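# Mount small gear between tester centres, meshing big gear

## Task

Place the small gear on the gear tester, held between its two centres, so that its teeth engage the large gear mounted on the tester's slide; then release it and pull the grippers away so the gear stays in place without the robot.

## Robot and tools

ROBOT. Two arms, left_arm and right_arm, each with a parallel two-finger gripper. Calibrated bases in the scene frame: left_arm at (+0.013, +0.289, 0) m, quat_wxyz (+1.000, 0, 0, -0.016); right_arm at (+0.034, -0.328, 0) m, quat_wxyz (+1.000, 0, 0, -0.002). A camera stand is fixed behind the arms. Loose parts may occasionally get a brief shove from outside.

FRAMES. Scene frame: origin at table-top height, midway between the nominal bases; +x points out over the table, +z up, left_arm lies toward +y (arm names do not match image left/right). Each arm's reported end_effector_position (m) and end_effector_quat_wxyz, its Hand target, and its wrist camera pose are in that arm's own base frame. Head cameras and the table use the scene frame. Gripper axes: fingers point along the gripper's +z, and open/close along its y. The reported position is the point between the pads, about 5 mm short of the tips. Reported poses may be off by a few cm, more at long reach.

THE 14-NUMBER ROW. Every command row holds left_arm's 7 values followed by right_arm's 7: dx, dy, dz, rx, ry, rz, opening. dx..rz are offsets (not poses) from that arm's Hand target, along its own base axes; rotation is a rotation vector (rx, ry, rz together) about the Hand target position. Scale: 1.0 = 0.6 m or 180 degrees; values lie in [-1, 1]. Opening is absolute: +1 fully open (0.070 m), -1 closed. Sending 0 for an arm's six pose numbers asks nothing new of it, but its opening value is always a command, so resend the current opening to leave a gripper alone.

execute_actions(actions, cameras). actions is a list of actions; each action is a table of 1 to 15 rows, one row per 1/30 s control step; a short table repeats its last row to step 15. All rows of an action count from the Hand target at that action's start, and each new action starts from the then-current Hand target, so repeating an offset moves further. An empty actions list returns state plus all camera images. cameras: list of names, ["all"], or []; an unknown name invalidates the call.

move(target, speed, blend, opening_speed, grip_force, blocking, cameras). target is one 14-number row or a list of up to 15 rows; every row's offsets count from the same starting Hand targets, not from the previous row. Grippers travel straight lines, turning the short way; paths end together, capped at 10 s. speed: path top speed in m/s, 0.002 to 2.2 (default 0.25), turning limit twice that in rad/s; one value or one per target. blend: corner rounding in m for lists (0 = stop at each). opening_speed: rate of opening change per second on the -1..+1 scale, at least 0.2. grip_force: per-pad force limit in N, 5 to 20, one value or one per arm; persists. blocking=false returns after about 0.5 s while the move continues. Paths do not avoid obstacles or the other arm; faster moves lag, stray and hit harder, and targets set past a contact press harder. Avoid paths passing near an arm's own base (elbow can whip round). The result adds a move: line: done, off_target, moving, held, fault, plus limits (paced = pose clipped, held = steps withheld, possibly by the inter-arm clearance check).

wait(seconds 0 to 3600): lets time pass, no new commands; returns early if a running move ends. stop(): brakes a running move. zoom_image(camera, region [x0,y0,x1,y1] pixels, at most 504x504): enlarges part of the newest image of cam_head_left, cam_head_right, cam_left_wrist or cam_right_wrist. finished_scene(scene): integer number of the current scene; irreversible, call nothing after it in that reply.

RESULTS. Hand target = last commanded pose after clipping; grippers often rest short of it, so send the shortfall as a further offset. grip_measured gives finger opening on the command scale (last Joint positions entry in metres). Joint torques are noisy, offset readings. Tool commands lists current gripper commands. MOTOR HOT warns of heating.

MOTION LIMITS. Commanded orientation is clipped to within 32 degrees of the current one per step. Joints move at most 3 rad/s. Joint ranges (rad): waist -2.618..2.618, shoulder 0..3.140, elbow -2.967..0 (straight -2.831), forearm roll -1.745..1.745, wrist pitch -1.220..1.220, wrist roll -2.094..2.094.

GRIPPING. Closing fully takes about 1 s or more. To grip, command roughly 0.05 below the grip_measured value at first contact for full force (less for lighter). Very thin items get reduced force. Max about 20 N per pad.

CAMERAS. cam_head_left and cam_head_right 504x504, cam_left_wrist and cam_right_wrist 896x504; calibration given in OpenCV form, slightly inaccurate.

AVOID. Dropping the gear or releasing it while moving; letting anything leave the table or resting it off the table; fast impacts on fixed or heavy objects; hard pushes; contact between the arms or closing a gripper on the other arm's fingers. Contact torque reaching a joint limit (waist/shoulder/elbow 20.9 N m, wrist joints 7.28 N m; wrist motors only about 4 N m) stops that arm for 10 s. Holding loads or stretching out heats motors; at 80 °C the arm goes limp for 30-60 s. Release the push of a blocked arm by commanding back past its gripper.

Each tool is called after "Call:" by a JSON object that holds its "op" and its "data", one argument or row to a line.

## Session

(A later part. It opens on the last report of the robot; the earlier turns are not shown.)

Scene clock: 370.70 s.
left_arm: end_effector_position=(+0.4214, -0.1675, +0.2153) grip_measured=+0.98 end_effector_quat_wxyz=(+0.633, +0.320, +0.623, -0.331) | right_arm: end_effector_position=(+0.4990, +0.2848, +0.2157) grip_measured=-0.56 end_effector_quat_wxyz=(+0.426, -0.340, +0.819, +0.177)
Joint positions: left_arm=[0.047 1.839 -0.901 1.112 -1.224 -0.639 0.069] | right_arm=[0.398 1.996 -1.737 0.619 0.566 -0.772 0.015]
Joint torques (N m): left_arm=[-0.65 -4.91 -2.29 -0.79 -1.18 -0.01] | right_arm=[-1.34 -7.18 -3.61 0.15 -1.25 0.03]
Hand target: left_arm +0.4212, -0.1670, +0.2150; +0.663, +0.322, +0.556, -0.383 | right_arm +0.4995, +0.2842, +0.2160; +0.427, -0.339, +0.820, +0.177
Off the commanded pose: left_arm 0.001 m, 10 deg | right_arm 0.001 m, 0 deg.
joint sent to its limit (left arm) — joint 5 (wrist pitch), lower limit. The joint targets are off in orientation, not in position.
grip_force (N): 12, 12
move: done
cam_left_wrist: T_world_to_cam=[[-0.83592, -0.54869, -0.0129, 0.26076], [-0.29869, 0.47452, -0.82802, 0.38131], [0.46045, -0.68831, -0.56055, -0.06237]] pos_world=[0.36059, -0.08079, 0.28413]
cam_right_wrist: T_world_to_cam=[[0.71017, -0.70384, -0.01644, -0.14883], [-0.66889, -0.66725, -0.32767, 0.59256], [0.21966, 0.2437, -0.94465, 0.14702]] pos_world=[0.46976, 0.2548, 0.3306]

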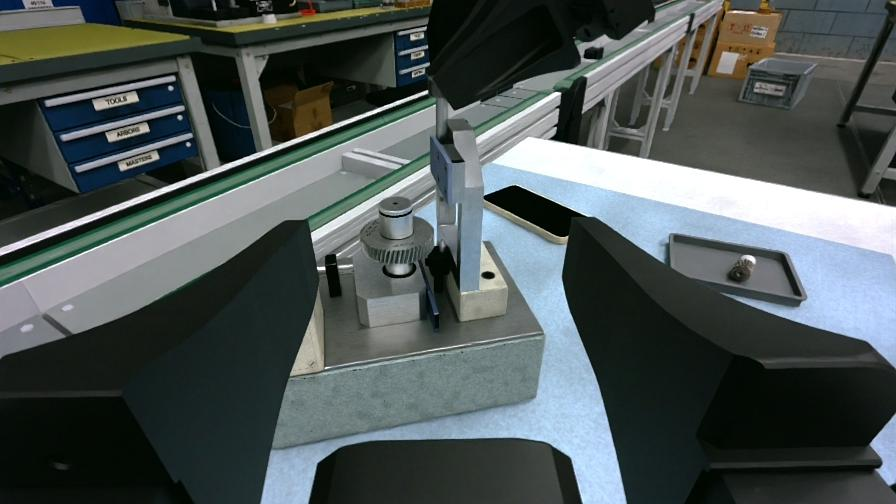

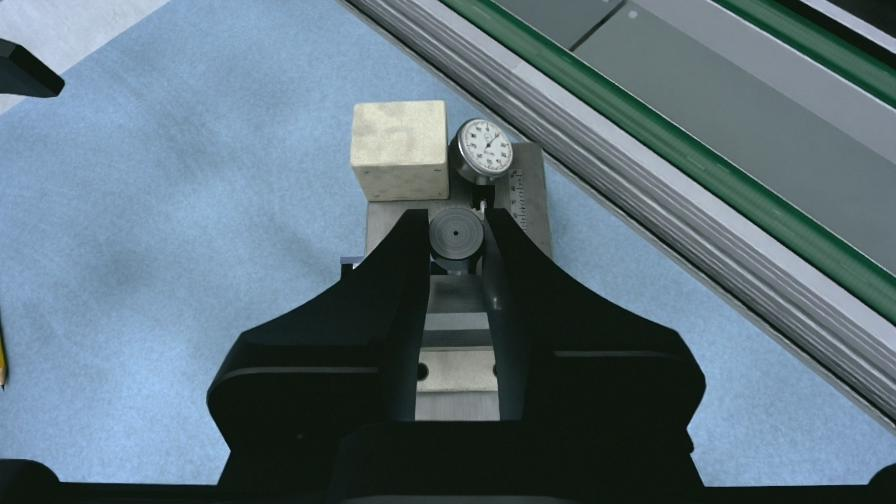

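Call:
{"op": "move", "data": {
  "target": [0, 0, 0, 0, 0, 0, 1.0, 0, 0, 0.02, 0, 0, 0, -0.68],
  "speed": 0.05,
  "cameras": ["cam_left_wrist"]
}}

Call:
{"op": "zoom_image", "data": {
  "camera": "cam_left_wrist",
  "region": [380, 60, 560, 300]
}}

Scene clock: 374.23 s.
left_arm: end_effector_position=(+0.4214, -0.1675, +0.2153) grip_measured=+0.98 end_effector_quat_wxyz=(+0.633, +0.320, +0.623, -0.331) | right_arm: end_effector_position=(+0.4993, +0.2842, +0.2265) grip_measured=-0.56 end_effector_quat_wxyz=(+0.425, -0.339, +0.820, +0.177)
Joint positions: left_arm=[0.047 1.839 -0.901 1.112 -1.224 -0.639 0.069] | right_arm=[0.397 1.994 -1.779 0.579 0.604 -0.724 0.015]
Joint torques (N m): left_arm=[-0.65 -4.89 -2.48 -0.73 -1.22 -0.1] | right_arm=[-5.97 -9.98 -5.61 -0.05 -2.86 -0.04]
Hand target: left_arm +0.4212, -0.1670, +0.2150; +0.663, +0.322, +0.556, -0.383 | right_arm +0.4995, +0.2842, +0.2280; +0.427, -0.339, +0.820, +0.177
Off the commanded pose: left_arm 0.001 m, 10 deg | right_arm 0.002 m, 0 deg.
joint sent to its limit (left arm) — joint 5 (wrist pitch), lower limit. The joint targets are off in orientation, not in position.
grip_force (N): 12, 12
move: done
cam_left_wrist: T_world_to_cam=[[-0.83592, -0.54869, -0.0129, 0.26076], [-0.29869, 0.47452, -0.82802, 0.38131], [0.46045, -0.68831, -0.56055, -0.06237]] pos_world=[0.36059, -0.08079, 0.28413]

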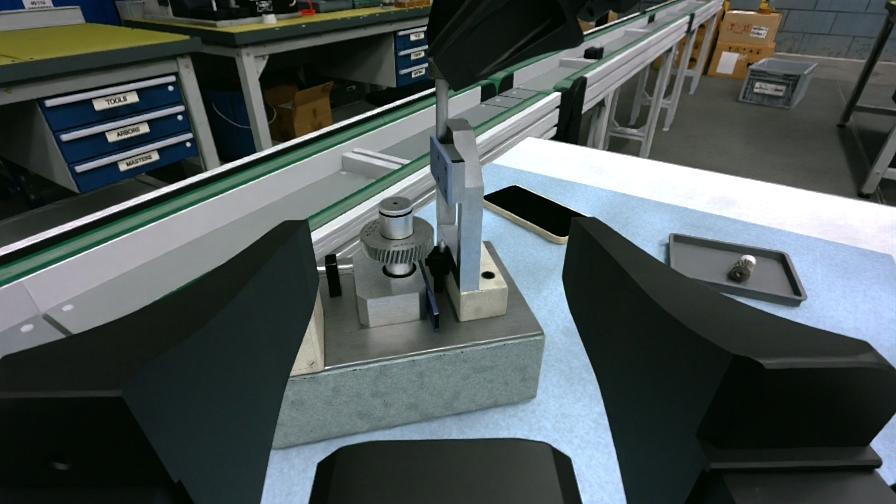

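Scaled by 2.100 from the camera's image (finer frame: 1280x720).

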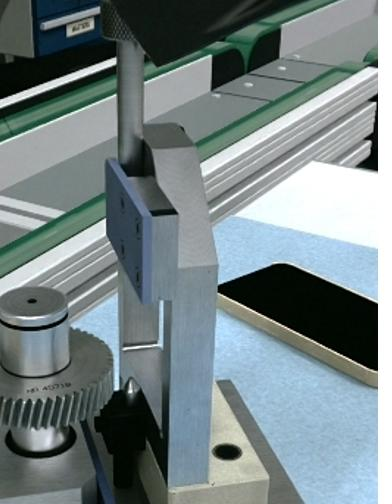

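Call:
{"op": "move", "data": {
  "target": [
    [0.033, -0.138, -0.142, -0.402, 0.3144, 0.1914, 1.0, 0, 0, -0.02, 0, 0, 0, -0.68],
    [0.033, -0.138, -0.142, -0.402, 0.3144, 0.1914, 1.0, 0, 0, -0.02, 0, 0, 0, 0.3],
    [0.033, -0.138, -0.142, -0.402, 0.3144, 0.1914, 1.0, -0.09, -0.09, 0.07, 0, 0, 0, 0.3]
  ],
  "speed": 0.15,
  "cameras": ["cam_left_wrist", "cam_right_wrist"]
}}

Scene clock: 453.40 s.
left_arm: end_effector_position=(+0.4411, -0.2500, +0.1300) grip_measured=+0.98 end_effector_quat_wxyz=(+0.473, -0.473, +0.525, -0.526) | right_arm: end_effector_position=(+0.4453, +0.2299, +0.2702) grip_measured=+0.30 end_effector_quat_wxyz=(+0.426, -0.339, +0.820, +0.177)
Joint positions: left_arm=[-0.799 2.126 -0.945 -0.753 -1.21 -1.252 0.069] | right_arm=[0.31 1.723 -1.554 0.632 0.688 -0.802 0.046]
Joint torques (N m): left_arm=[0.46 -6.54 -1.37 0.29 -1.41 0.25] | right_arm=[0.76 -5.33 -3.48 0.43 -0.97 -0.03]
Hand target: left_arm +0.4410, -0.2498, +0.1298; +0.473, -0.473, +0.526, -0.525 | right_arm +0.4455, +0.2302, +0.2700; +0.427, -0.339, +0.820, +0.177
Off the commanded pose: left_arm 0.000 m, 0 deg | right_arm 0.000 m, 0 deg.
grip_force (N): 12, 12
move: done
cam_left_wrist: T_world_to_cam=[[-0.03518, -0.01482, 0.99927, -0.12042], [-0.65836, -0.75192, -0.03433, 0.10456], [0.75188, -0.65909, 0.0167, -0.37234]] pos_world=[0.34456, -0.16857, 0.13014]
cam_right_wrist: T_world_to_cam=[[0.70877, -0.70526, -0.01587, -0.14772], [-0.66991, -0.66586, -0.3284, 0.53823], [0.22104, 0.2434, -0.94441, 0.2231]] pos_world=[0.41596, 0.1999, 0.3851]

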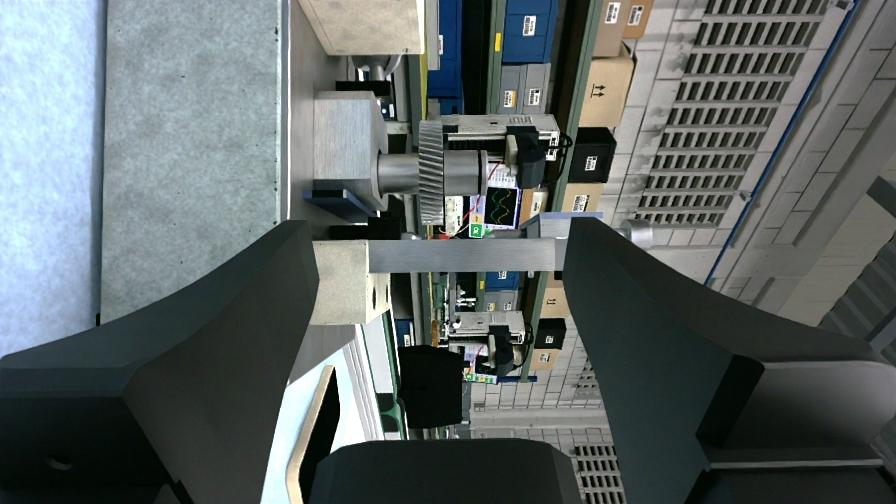

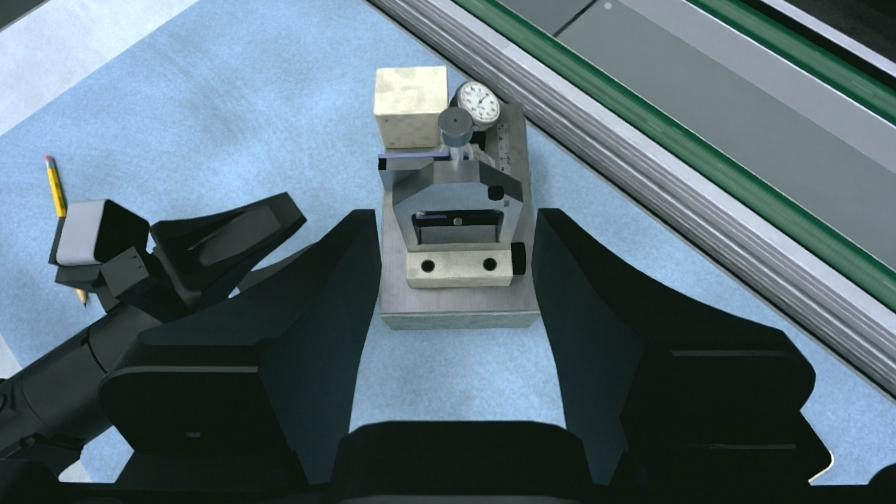

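Call:
{"op": "zoom_image", "data": {
  "camera": "cam_left_wrist",
  "region": [280, 80, 680, 340]
}}

Call:
{"op": "zoom_image", "data": {
  "camera": "cam_left_wrist",
  "region": [360, 160, 600, 320]
}}

Scaled by 1.260 from the camera's image (finer frame: 1280x720).

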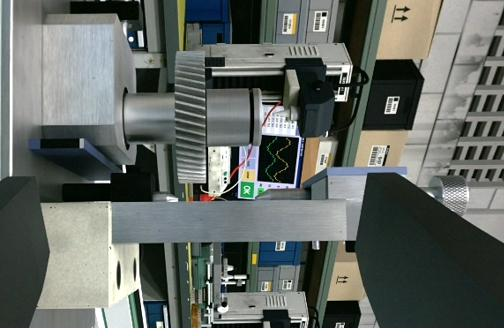

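Scaled by 2.100 from the camera's image (finer frame: 1280x720).

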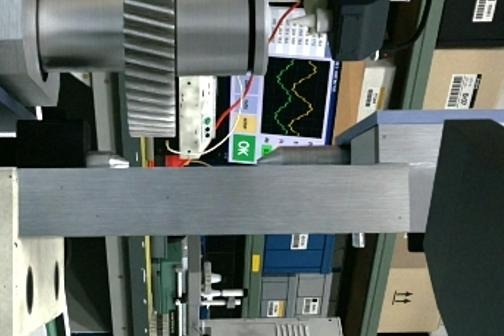

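Call:
{"op": "move", "data": {
  "target": [
    [0, 0, 0, 0, 0, 0, 1.0, -0.1592, -0.3003, -0.0833, -0.1199, 0.2893, -0.2297, 0.6],
    [0, 0, 0, 0, 0, 0, 1.0, -0.245, -0.3747, -0.25, 0.1917, 0.4019, -0.6841, 0.6]
  ],
  "speed": 0.25,
  "blend": [0.03, 0],
  "cameras": ["cam_right_wrist", "cam_head_right"]
}}

Scene clock: 634.50 s.
left_arm: end_effector_position=(+0.4411, -0.2500, +0.1300) grip_measured=+0.98 end_effector_quat_wxyz=(+0.473, -0.473, +0.525, -0.526) | right_arm: end_effector_position=(+0.2984, +0.0053, +0.1196) grip_measured=+0.60 end_effector_quat_wxyz=(-0.041, +0.742, +0.667, +0.057)
Joint positions: left_arm=[-0.799 2.126 -0.945 -0.753 -1.21 -1.252 0.069] | right_arm=[-0.086 1.611 -1.177 0.149 1.211 1.54 0.056]
Joint torques (N m): left_arm=[0.46 -7.12 -1.36 0.3 -1.42 0.25] | right_arm=[0.01 -4.43 -3.17 0.22 0.31 -0.04]
Hand target: left_arm +0.4410, -0.2498, +0.1298; +0.473, -0.473, +0.526, -0.525 | right_arm +0.2985, +0.0053, +0.1200; -0.047, +0.741, +0.667, +0.052
Off the commanded pose: left_arm 0.000 m, 0 deg | right_arm 0.000 m, 1 deg.
joint sent to its limit (right arm) — joint 5 (wrist pitch), upper limit. The joint targets still meet the commanded pose.
grip_force (N): 12, 12
move: done
cam_right_wrist: T_world_to_cam=[[-0.99249, 0.12002, -0.0237, 0.3], [0.07027, 0.71786, 0.69263, -0.10957], [0.10014, 0.68576, -0.72091, 0.17494]] pos_world=[0.28793, -0.07732, 0.20912]
Images, in order (width x height): cam_head_right 504x504, cam_right_wrist 896x504.

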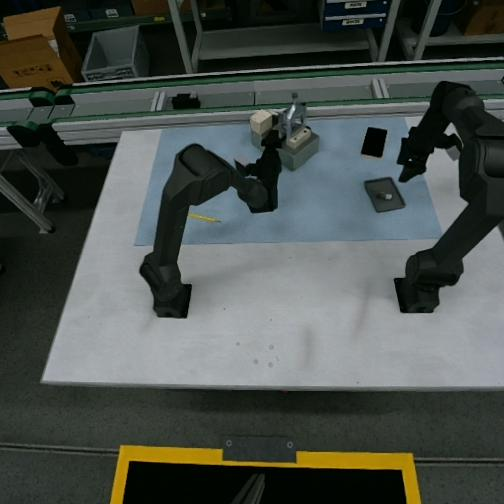

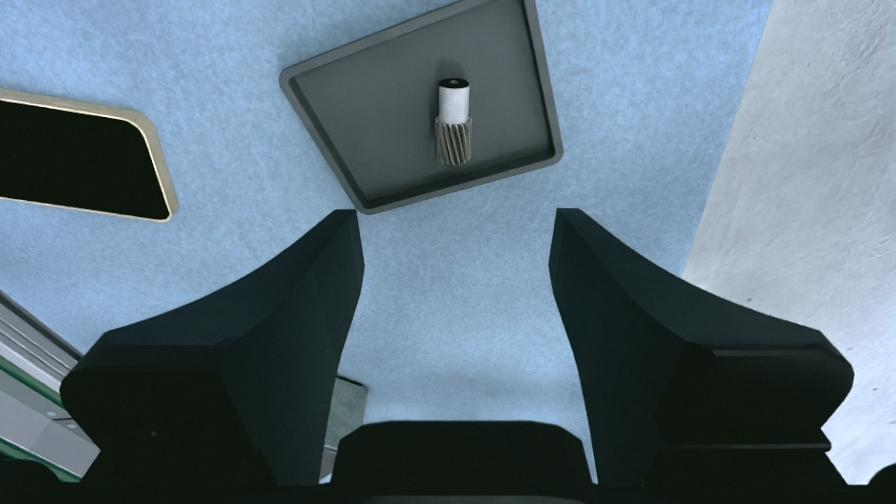

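Call:
{"op": "move", "data": {
  "target": [0, 0, 0, 0, 0, 0, 1.0, 0.0025, 0.0062, -0.11, 0, 0, 0, 0.4],
  "speed": 0.2,
  "cameras": ["cam_right_wrist"]
}}

Call:
{"op": "zoom_image", "data": {
  "camera": "cam_right_wrist",
  "region": [330, 80, 580, 300]
}}

Scene clock: 646.97 s.
left_arm: end_effector_position=(+0.4411, -0.2500, +0.1300) grip_measured=+0.98 end_effector_quat_wxyz=(+0.473, -0.473, +0.525, -0.526) | right_arm: end_effector_position=(+0.2996, +0.0089, +0.0534) grip_measured=+0.40 end_effector_quat_wxyz=(-0.047, +0.742, +0.667, +0.051)
Joint positions: left_arm=[-0.799 2.126 -0.945 -0.753 -1.21 -1.252 0.069] | right_arm=[-0.074 1.714 -1.024 0.17 0.972 1.506 0.049]
Joint torques (N m): left_arm=[0.48 -7.07 -1.38 0.3 -1.42 0.25] | right_arm=[0.72 -5.02 -3.48 0.17 0.24 0.05]
Hand target: left_arm +0.4410, -0.2498, +0.1298; +0.473, -0.473, +0.526, -0.525 | right_arm +0.3000, +0.0091, +0.0540; -0.047, +0.741, +0.667, +0.052
Off the commanded pose: left_arm 0.000 m, 0 deg | right_arm 0.001 m, 0 deg.
grip_force (N): 12, 12
move: done
cam_right_wrist: T_world_to_cam=[[-0.99303, 0.11763, -0.00801, 0.29844], [0.07934, 0.717, 0.69255, -0.06905], [0.08721, 0.68708, -0.72133, 0.12854]] pos_world=[0.29063, -0.07392, 0.14293]

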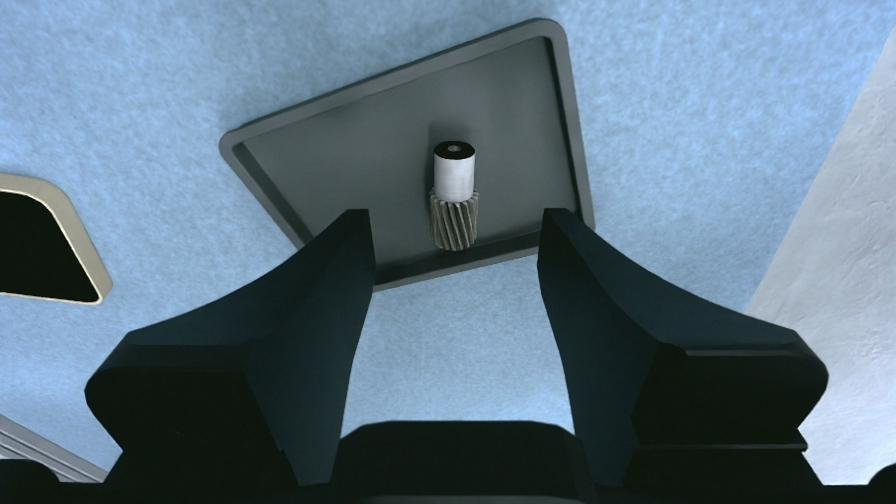

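Scaled by 2.016 from the camera's image (finer frame: 1280x720).

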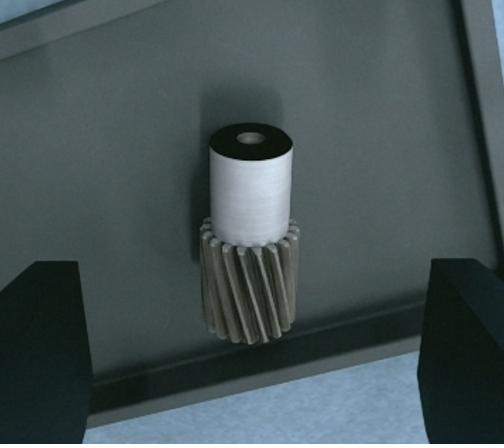

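Call:
{"op": "move", "data": {
  "target": [
    [0, 0, 0, 0, 0, 0, 1.0, 0, 0, -0.068, 0, 0, 0, 0.3],
    [0, 0, 0, 0, 0, 0, 1.0, 0, 0, -0.068, 0, 0, 0, -0.7]
  ],
  "speed": 0.12,
  "opening_speed": 1.5,
  "cameras": ["cam_right_wrist"]
}}

Call:
{"op": "zoom_image", "data": {
  "camera": "cam_right_wrist",
  "region": [330, 130, 580, 350]
}}

Scene clock: 667.73 s.
left_arm: end_effector_position=(+0.4411, -0.2500, +0.1300) grip_measured=+0.98 end_effector_quat_wxyz=(+0.473, -0.473, +0.525, -0.526) | right_arm: end_effector_position=(+0.2998, +0.0090, +0.0130) grip_measured=-0.60 end_effector_quat_wxyz=(-0.047, +0.741, +0.667, +0.052)
Joint positions: left_arm=[-0.799 2.126 -0.945 -0.753 -1.21 -1.252 0.069] | right_arm=[-0.074 1.797 -0.949 0.193 0.816 1.469 0.014]
Joint torques (N m): left_arm=[0.49 -7.04 -1.44 0.3 -1.42 0.25] | right_arm=[-0.37 -5.27 -3.2 0.06 0.17 0.16]
Hand target: left_arm +0.4410, -0.2498, +0.1298; +0.473, -0.473, +0.526, -0.525 | right_arm +0.3000, +0.0091, +0.0132; -0.047, +0.741, +0.667, +0.052
Off the commanded pose: left_arm 0.000 m, 0 deg | right_arm 0.000 m, 0 deg.
grip_force (N): 12, 12
move: done
cam_right_wrist: T_world_to_cam=[[-0.99305, 0.1174, -0.00873, 0.29837], [0.07864, 0.71671, 0.69292, -0.04094], [0.08761, 0.68741, -0.72096, 0.09911]] pos_world=[0.29083, -0.07382, 0.10243]

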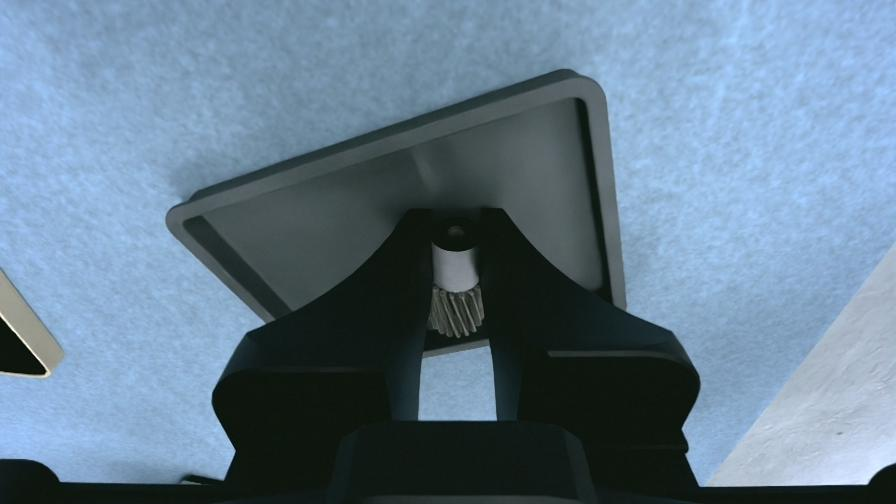

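Scaled by 2.016 from the camera's image (finer frame: 1280x720).

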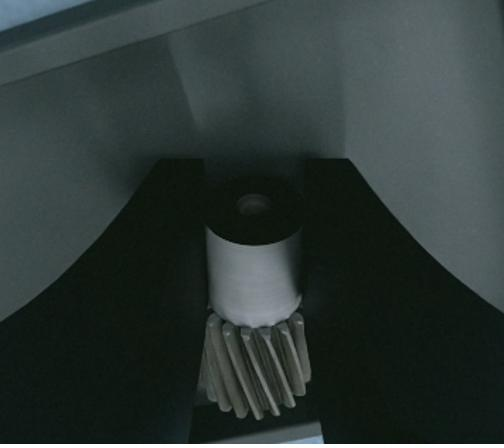

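Call:
{"op": "move", "data": {
  "target": [
    [0, 0, 0, 0, 0, 0, 1.0, 0, 0, 0.3117, 0, 0, 0, -0.7],
    [0, 0, 0, 0, 0, 0, 1.0, 0.05, 0.1515, 0.3947, -0.0374, -0.0338, 0.5327, -0.7],
    [0, 0, 0, 0, 0, 0, 1.0, 0.2458, 0.3687, 0.2063, -0.2615, -0.561, 0.585, -0.7]
  ],
  "speed": 0.2,
  "blend": [0.03, 0.03, 0],
  "cameras": ["all"]
}}

Scene clock: 702.70 s.
left_arm: end_effector_position=(+0.4411, -0.2500, +0.1300) grip_measured=+0.98 end_effector_quat_wxyz=(+0.473, -0.473, +0.525, -0.526) | right_arm: end_effector_position=(+0.4474, +0.2303, +0.1371) grip_measured=-0.60 end_effector_quat_wxyz=(+0.470, -0.363, +0.754, +0.280)
Joint positions: left_arm=[-0.799 2.126 -0.945 -0.753 -1.21 -1.252 0.069] | right_arm=[0.179 1.935 -1.135 1.737 0.736 -2.102 0.014]
Joint torques (N m): left_arm=[0.46 -7.07 -1.41 0.29 -1.42 0.24] | right_arm=[-0.27 -6.2 -3.82 0.54 0.96 0.07]
Hand target: left_arm +0.4410, -0.2498, +0.1298; +0.473, -0.473, +0.526, -0.525 | right_arm +0.4475, +0.2303, +0.1370; +0.603, -0.294, +0.695, +0.257
Off the commanded pose: left_arm 0.000 m, 0 deg | right_arm 0.000 m, 19 deg.
joint sent to its limit (right arm) — joint 4 (forearm roll), upper limit; joint 6 (wrist roll), lower limit. The joint targets are off in orientation, not in position.
grip_force (N): 12, 12
move: off_target (right_arm)
cam_left_wrist: T_world_to_cam=[[-0.03518, -0.01482, 0.99927, -0.12042], [-0.65836, -0.75192, -0.03433, 0.10456], [0.75188, -0.65909, 0.0167, -0.37234]] pos_world=[0.34456, -0.16857, 0.13014]
cam_right_wrist: T_world_to_cam=[[0.81385, -0.5732, -0.09533, -0.21743], [-0.53557, -0.6763, -0.50575, 0.46283], [0.22543, 0.46266, -0.85739, 0.03241]] pos_world=[0.41753, 0.17339, 0.24114]

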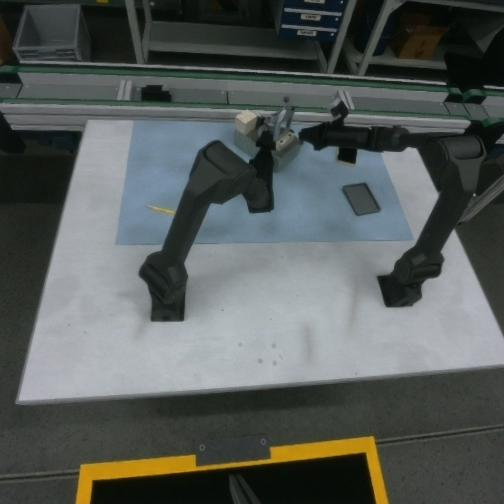

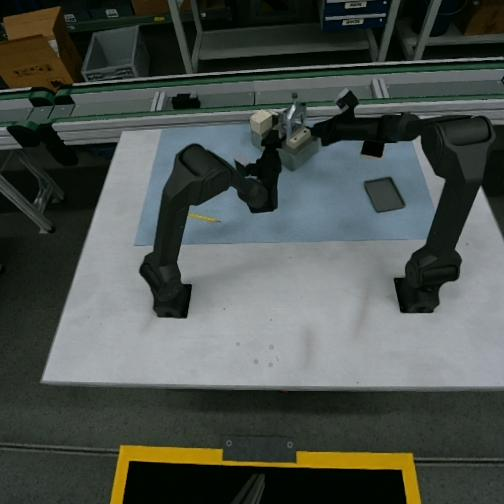

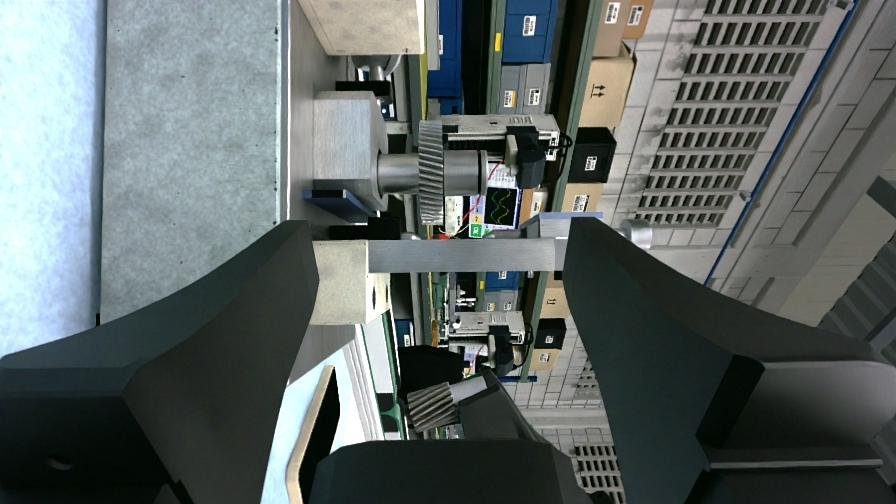

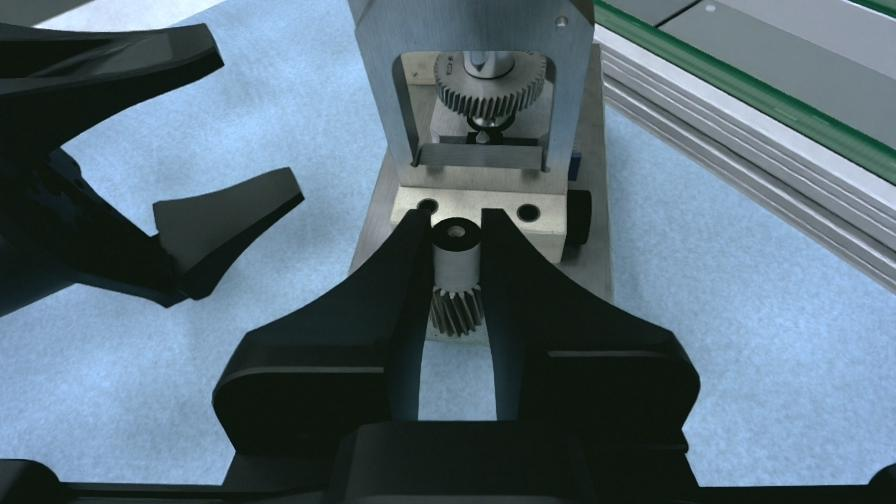

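Call:
{"op": "move", "data": {
  "target": [
    [0, 0, 0, 0, 0, 0, 1.0, -0.0792, -0.0838, 0.1383, -0.1997, 0.2828, -0.1086, -0.7],
    [0, 0, 0, 0, 0, 0, 1.0, -0.0625, -0.0772, 0.0217, 0, 0, -0.1211, -0.7],
    [0, 0, 0, 0, 0, 0, 1.0, 0, 0, 0, 0, 0, 0, -0.7]
  ],
  "speed": 0.2,
  "cameras": ["all"]
}}

Scene clock: 733.37 s.
left_arm: end_effector_position=(+0.4411, -0.2500, +0.1300) grip_measured=+0.98 end_effector_quat_wxyz=(+0.473, -0.473, +0.525, -0.526) | right_arm: end_effector_position=(+0.4476, +0.2305, +0.1370) grip_measured=-0.60 end_effector_quat_wxyz=(+0.603, -0.294, +0.695, +0.257)
Joint positions: left_arm=[-0.799 2.126 -0.945 -0.753 -1.21 -1.252 0.069] | right_arm=[0.241 1.983 -0.902 -0.7 -0.958 0.365 0.014]
Joint torques (N m): left_arm=[0.4 -7.05 -1.47 0.3 -1.41 0.25] | right_arm=[-0.07 -6.46 -2.65 0.43 -1.52 -0.07]
Hand target: left_arm +0.4410, -0.2498, +0.1298; +0.473, -0.473, +0.526, -0.525 | right_arm +0.4475, +0.2303, +0.1370; +0.603, -0.294, +0.695, +0.257
Off the commanded pose: left_arm 0.000 m, 0 deg | right_arm 0.000 m, 0 deg.
grip_force (N): 12, 12
move: done
cam_left_wrist: T_world_to_cam=[[-0.03518, -0.01482, 0.99927, -0.12042], [-0.65836, -0.75192, -0.03433, 0.10456], [0.75188, -0.65909, 0.0167, -0.37234]] pos_world=[0.34456, -0.16857, 0.13014]
cam_right_wrist: T_world_to_cam=[[0.72566, -0.6879, -0.01442, -0.1627], [-0.48436, -0.49584, -0.72079, 0.42784], [0.48868, 0.53004, -0.693, -0.12374]] pos_world=[0.38577, 0.16581, 0.22029]

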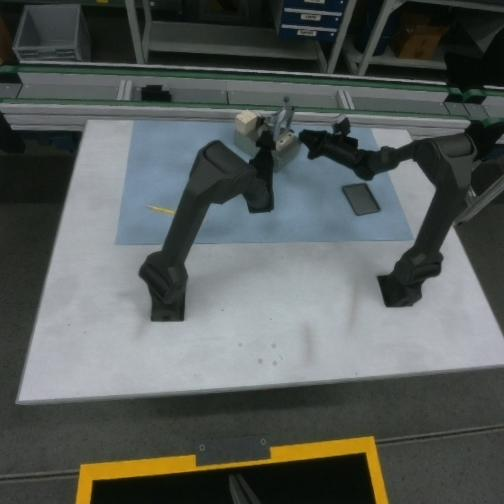

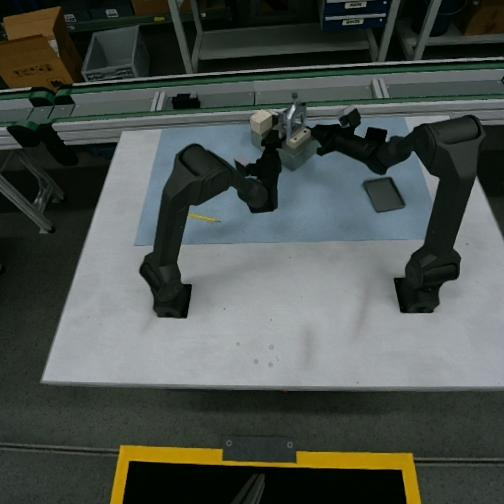

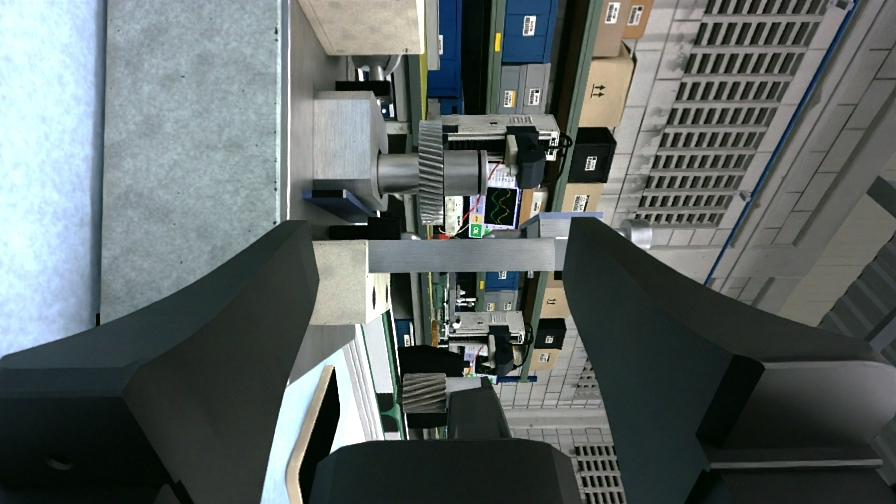

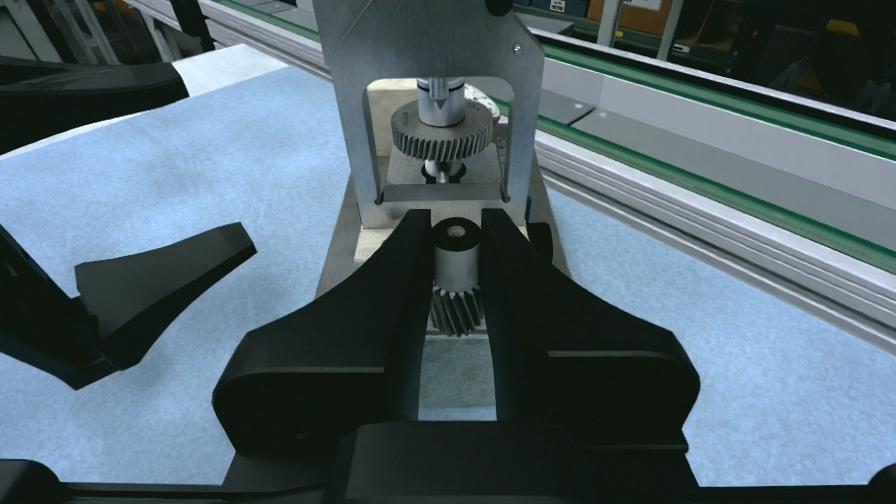

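Call:
{"op": "zoom_image", "data": {
  "camera": "cam_right_wrist",
  "region": [310, 60, 570, 350]
}}

Call:
{"op": "zoom_image", "data": {
  "camera": "cam_left_wrist",
  "region": [360, 200, 600, 440]
}}

Scaled by 1.738 from the camera's image (finer frame: 1280x720).

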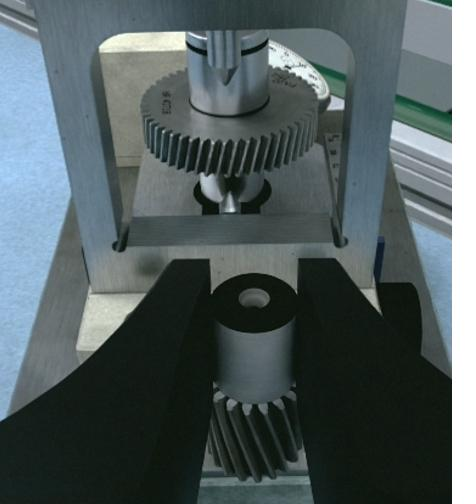

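Scaled by 2.100 from the camera's image (finer frame: 1280x720).

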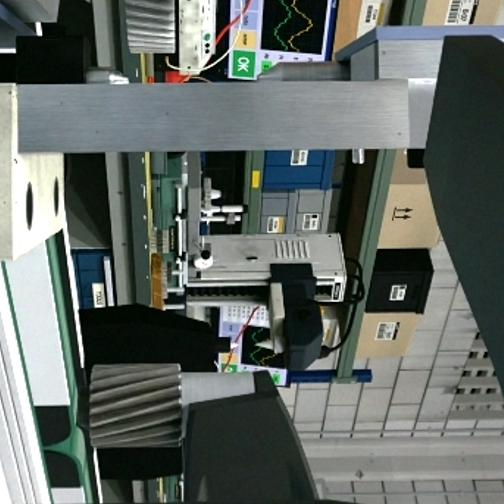

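Call:
{"op": "zoom_image", "data": {
  "camera": "cam_left_wrist",
  "region": [380, 340, 500, 450]
}}

Call:
{"op": "zoom_image", "data": {
  "camera": "cam_left_wrist",
  "region": [380, 180, 500, 290]
}}

Call:
{"op": "zoom_image", "data": {
  "camera": "cam_left_wrist",
  "region": [560, 180, 680, 290]
}}

Scaled by 4.200 from the camera's image (finer frame: 1280x720).

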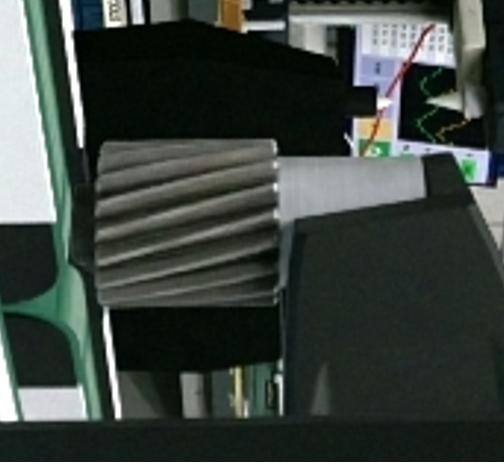

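Scaled by 4.200 from the camera's image (finer frame: 1280x720).

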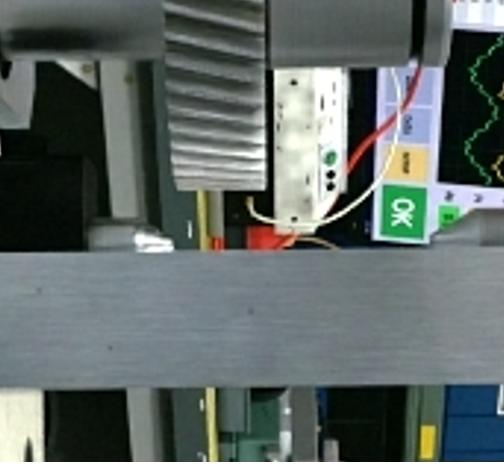

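Scaled by 4.200 from the camera's image (finer frame: 1280x720).

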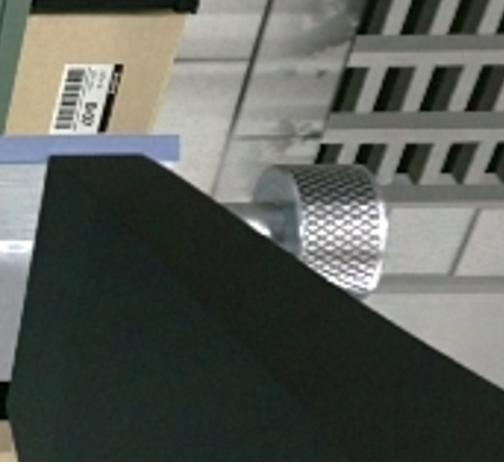

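Call:
{"op": "move", "data": {
  "target": [
    [0, 0, 0, 0, 0, 0, 1.0, 0, 0, 0.0283, 0, 0, 0, -0.7],
    [0, 0, 0, 0, 0, 0, 1.0, 0.0385, 0.055, 0.0283, 0, 0, 0, -0.7]
  ],
  "speed": 0.08,
  "cameras": ["cam_left_wrist", "cam_right_wrist"]
}}

Call:
{"op": "zoom_image", "data": {
  "camera": "cam_right_wrist",
  "region": [310, 60, 570, 350]
}}

Call:
{"op": "zoom_image", "data": {
  "camera": "cam_left_wrist",
  "region": [380, 180, 540, 360]
}}

Scene clock: 851.60 s.
left_arm: end_effector_position=(+0.4411, -0.2500, +0.1300) grip_measured=+0.98 end_effector_quat_wxyz=(+0.473, -0.473, +0.525, -0.526) | right_arm: end_effector_position=(+0.4708, +0.2637, +0.1541) grip_measured=-0.60 end_effector_quat_wxyz=(+0.604, -0.294, +0.695, +0.256)
Joint positions: left_arm=[-0.799 2.126 -0.945 -0.753 -1.21 -1.252 0.069] | right_arm=[0.321 2.013 -1.062 -0.672 -0.828 0.421 0.014]
Joint torques (N m): left_arm=[0.47 -7.08 -1.42 0.29 -1.41 0.24] | right_arm=[-0.34 -6.99 -2.88 0.28 -1.47 0.16]
Hand target: left_arm +0.4410, -0.2498, +0.1298; +0.473, -0.473, +0.526, -0.525 | right_arm +0.4706, +0.2633, +0.1540; +0.603, -0.294, +0.695, +0.257
Off the commanded pose: left_arm 0.000 m, 0 deg | right_arm 0.000 m, 0 deg.
grip_force (N): 12, 12
move: done
cam_left_wrist: T_world_to_cam=[[-0.03518, -0.01482, 0.99927, -0.12042], [-0.65836, -0.75192, -0.03433, 0.10456], [0.75188, -0.65909, 0.0167, -0.37234]] pos_world=[0.34456, -0.16857, 0.13014]
cam_right_wrist: T_world_to_cam=[[0.72552, -0.68806, -0.01382, -0.15636], [-0.48395, -0.49582, -0.72108, 0.46777], [0.48929, 0.52985, -0.69271, -0.14111]] pos_world=[0.40886, 0.19911, 0.23739]

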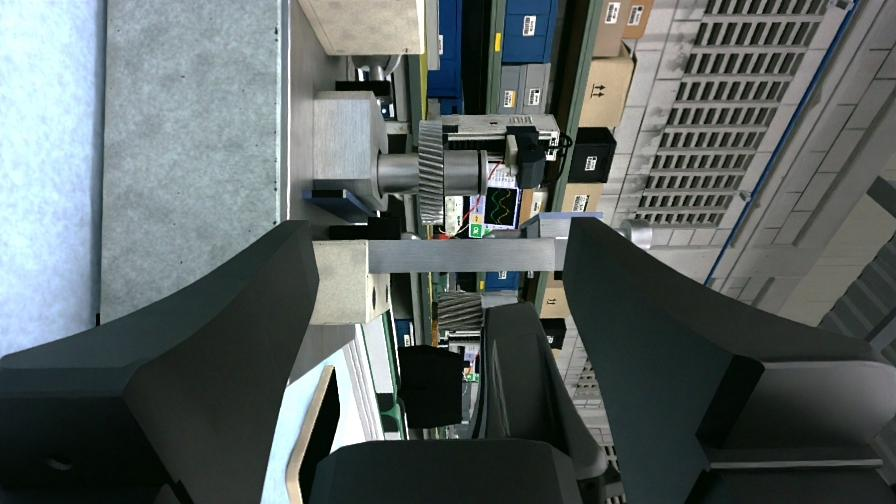

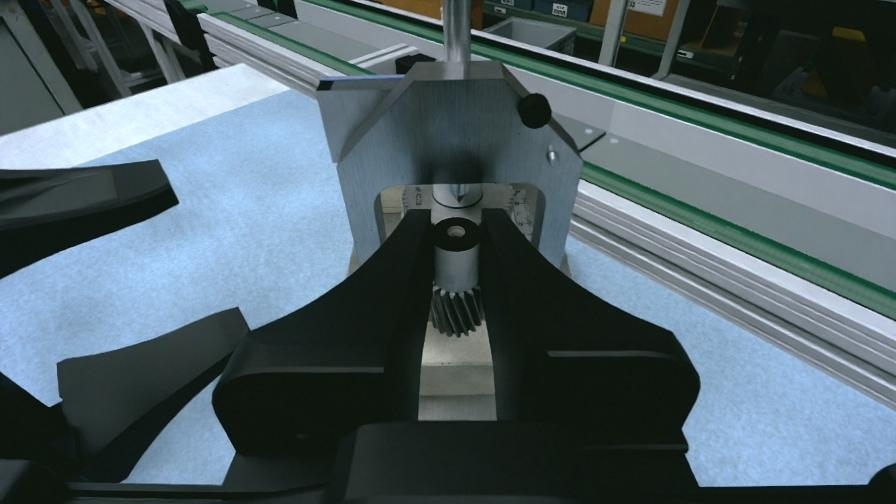

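Scaled by 1.738 from the camera's image (finer frame: 1280x720).

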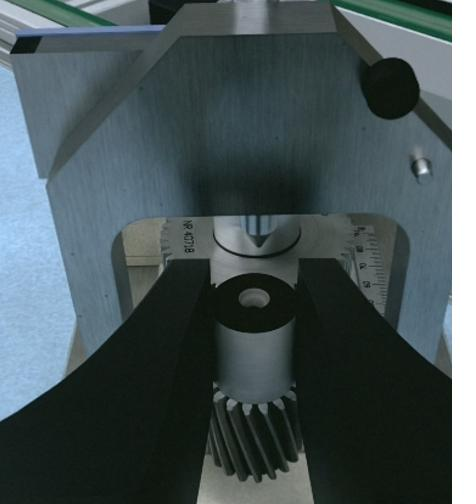

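Scaled by 2.800 from the camera's image (finer frame: 1280x720).

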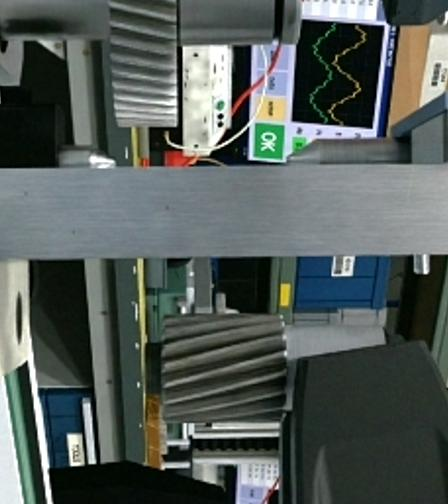

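Call:
{"op": "zoom_image", "data": {
  "camera": "cam_left_wrist",
  "region": [430, 280, 640, 480]
}}

Call:
{"op": "zoom_image", "data": {
  "camera": "cam_right_wrist",
  "region": [360, 150, 560, 300]
}}

Scaled by 2.400 from the camera's image (finer frame: 1280x720).

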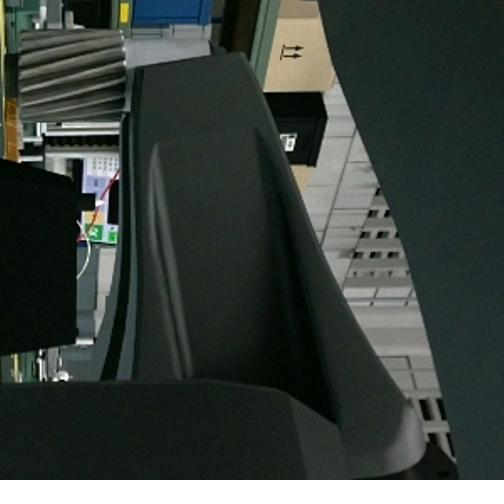

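Scaled by 2.520 from the camera's image (finer frame: 1280x720).

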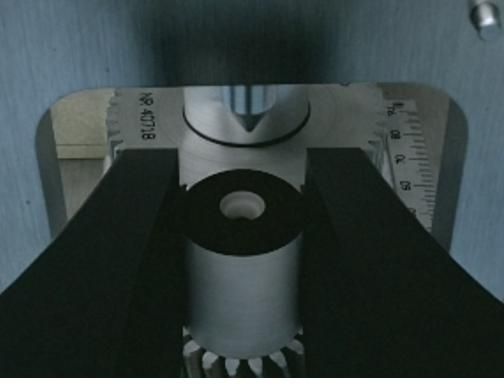

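Call:
{"op": "move", "data": {
  "target": [
    [0, 0, 0, 0, 0, 0, 1.0, -0.0385, -0.055, 0, 0, 0, 0, -0.7],
    [0, 0, 0, 0, 0, 0, 1.0, -0.101, -0.1322, 0.01, 0, 0, -0.1211, -0.7],
    [0, 0, 0, 0, 0, 0, 1.0, -0.1177, -0.1388, 0.11, -0.1997, 0.2828, -0.1086, -0.7],
    [0, 0, 0, 0, 0, 0, 1.0, -0.2343, -0.3055, 0.0767, -0.1825, 0.4282, -0.2088, -0.7]
  ],
  "speed": [0.15, 0.4, 0.4, 0.4],
  "blend": [0.01, 0.02, 0.02, 0]
}}

Scene clock: 955.37 s.
left_arm: end_effector_position=(+0.4411, -0.2500, +0.1300) grip_measured=+0.98 end_effector_quat_wxyz=(+0.473, -0.473, +0.525, -0.526) | right_arm: end_effector_position=(+0.3296, +0.0794, +0.1993) grip_measured=-0.60 end_effector_quat_wxyz=(+0.141, +0.000, +0.989, +0.034)
Joint positions: left_arm=[-0.799 2.126 -0.945 -0.753 -1.21 -1.252 0.069] | right_arm=[0.237 1.518 -1.363 -0.001 1.211 0.237 0.014]
Joint torques (N m): left_arm=[0.48 -7.08 -1.38 0.29 -1.4 0.24] | right_arm=[0.9 -4.13 -4.19 0.16 -0.36 0.04]
Hand target: left_arm +0.4410, -0.2498, +0.1298; +0.473, -0.473, +0.526, -0.525 | right_arm +0.3300, +0.0800, +0.2000; +0.000, -0.001, +1.000, +0.000
Off the commanded pose: left_arm 0.000 m, 0 deg | right_arm 0.001 m, 17 deg.
joint sent to its limit (right arm) — joint 5 (wrist pitch), upper limit. The joint targets are off in orientation, not in position.
grip_force (N): 12, 12
move: off_target (right_arm)

Call:
{"op": "move", "data": {
  "target": [
    [0, 0, 0, 0, 0, 0, 1.0, -0.05, -0.1182, -0.25, 0.0374, 0.0338, -0.5327, -0.7],
    [0, 0, 0, 0, 0, 0, 1.0, -0.05, -0.1182, -0.3095, 0.0374, 0.0338, -0.5327, -0.7],
    [0, 0, 0, 0, 0, 0, 1.0, -0.05, -0.1182, -0.3095, 0.0374, 0.0338, -0.5327, 0.0]
  ],
  "speed": [0.3, 0.08, 0.08],
  "opening_speed": 1.0,
  "cameras": ["cam_right_wrist"]
}}

Call:
{"op": "zoom_image", "data": {
  "camera": "cam_right_wrist",
  "region": [330, 130, 580, 350]
}}

Scene clock: 965.93 s.
left_arm: end_effector_position=(+0.4411, -0.2500, +0.1300) grip_measured=+0.98 end_effector_quat_wxyz=(+0.473, -0.473, +0.525, -0.526) | right_arm: end_effector_position=(+0.2998, +0.0089, +0.0141) grip_measured=+0.00 end_effector_quat_wxyz=(-0.047, +0.741, +0.668, +0.051)
Joint positions: left_arm=[-0.799 2.126 -0.945 -0.753 -1.21 -1.252 0.069] | right_arm=[-0.073 1.795 -0.951 0.191 0.821 1.471 0.035]
Joint torques (N m): left_arm=[0.47 -7.07 -1.46 0.29 -1.4 0.23] | right_arm=[0.82 -5.18 -3.22 0.06 0.2 0.17]
Hand target: left_arm +0.4410, -0.2498, +0.1298; +0.473, -0.473, +0.526, -0.525 | right_arm +0.3000, +0.0091, +0.0143; -0.047, +0.741, +0.668, +0.052
Off the commanded pose: left_arm 0.000 m, 0 deg | right_arm 0.000 m, 0 deg.
grip_force (N): 12, 12
move: done
cam_right_wrist: T_world_to_cam=[[-0.99311, 0.11691, -0.00821, 0.29842], [0.07874, 0.71748, 0.69211, -0.0416], [0.08681, 0.6867, -0.72174, 0.1003]] pos_world=[0.29093, -0.07392, 0.10363]

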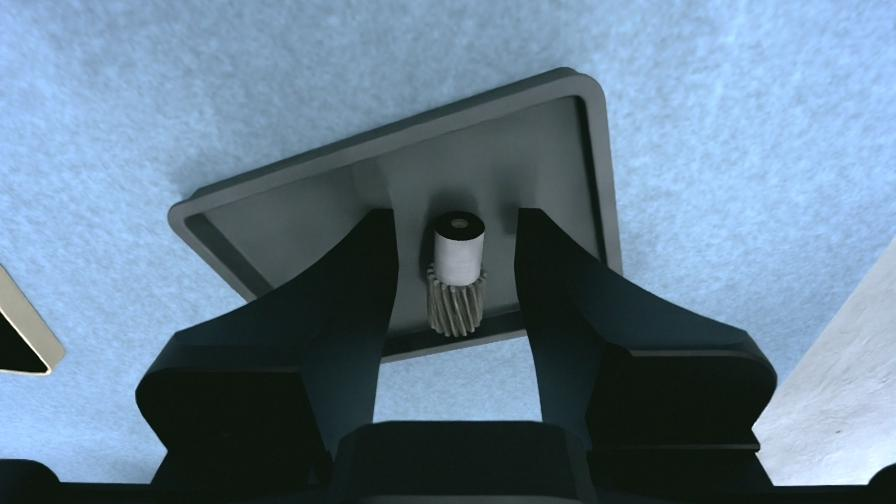

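Scaled by 2.016 from the camera's image (finer frame: 1280x720).

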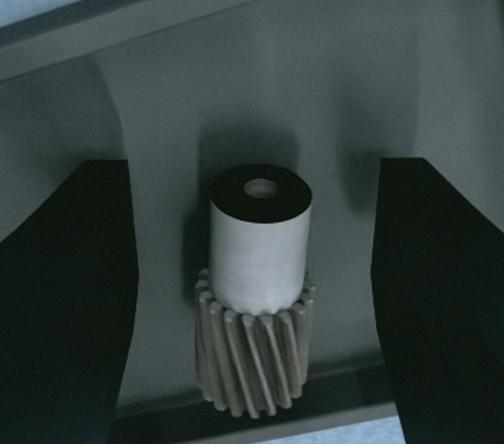

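Call:
{"op": "move", "data": {
  "target": [
    [0, 0, 0, 0, 0, 0, 1.0, -0.0008, 0.0015, -0.0038, -0.0444, 0.0046, 0, 0.0],
    [0, 0, 0, 0, 0, 0, 1.0, -0.0008, 0.0015, -0.0038, -0.0444, 0.0046, 0, -0.7]
  ],
  "speed": 0.1,
  "opening_speed": 1.5,
  "cameras": ["cam_right_wrist"]
}}

Call:
{"op": "zoom_image", "data": {
  "camera": "cam_right_wrist",
  "region": [330, 130, 580, 350]
}}

Scene clock: 990.40 s.
left_arm: end_effector_position=(+0.4411, -0.2500, +0.1300) grip_measured=+0.98 end_effector_quat_wxyz=(+0.473, -0.473, +0.525, -0.526) | right_arm: end_effector_position=(+0.2995, +0.0101, +0.0121) grip_measured=-0.60 end_effector_quat_wxyz=(+0.000, +0.743, +0.669, +0.000)
Joint positions: left_arm=[-0.799 2.126 -0.945 -0.753 -1.21 -1.252 0.069] | right_arm=[0.034 1.8 -0.96 -0.001 0.818 1.71 0.014]
Joint torques (N m): left_arm=[0.48 -7.1 -1.46 0.28 -1.4 0.23] | right_arm=[-0.48 -4.77 -3.07 0.12 0.15 -0.05]
Hand target: left_arm +0.4410, -0.2498, +0.1298; +0.473, -0.473, +0.526, -0.525 | right_arm +0.2995, +0.0100, +0.0120; +0.000, +0.743, +0.669, +0.000
Off the commanded pose: left_arm 0.000 m, 0 deg | right_arm 0.000 m, 0 deg.
grip_force (N): 12, 12
move: done
cam_right_wrist: T_world_to_cam=[[-0.99326, 0.1154, -0.01104, 0.29796], [0.08722, 0.80663, 0.58458, -0.04325], [0.07636, 0.57968, -0.81126, 0.10336]] pos_world=[0.29183, -0.05941, 0.11243]

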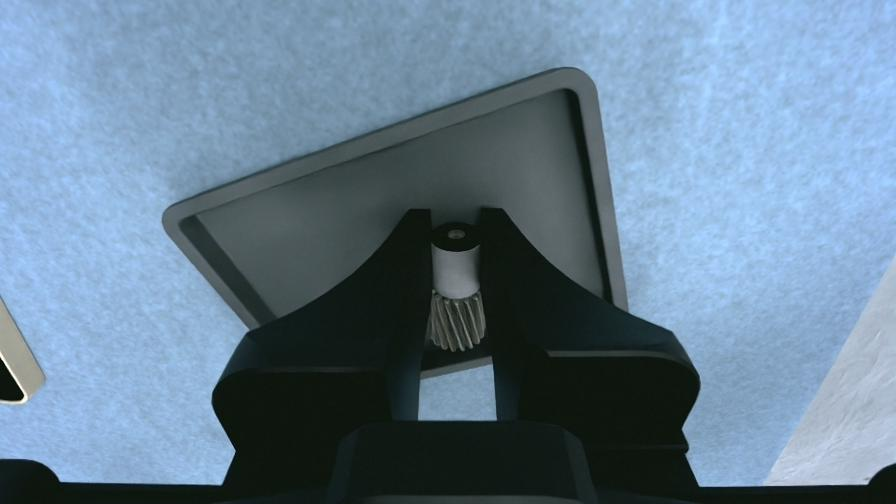

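Scaled by 2.016 from the camera's image (finer frame: 1280x720).

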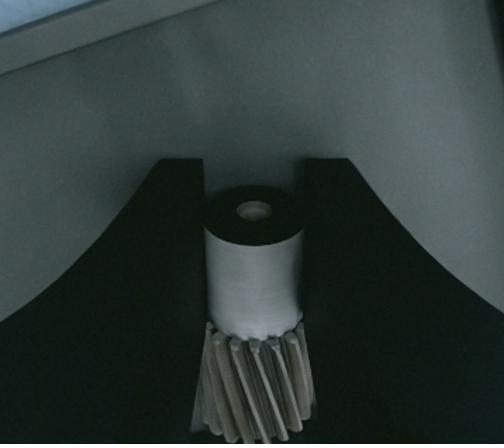

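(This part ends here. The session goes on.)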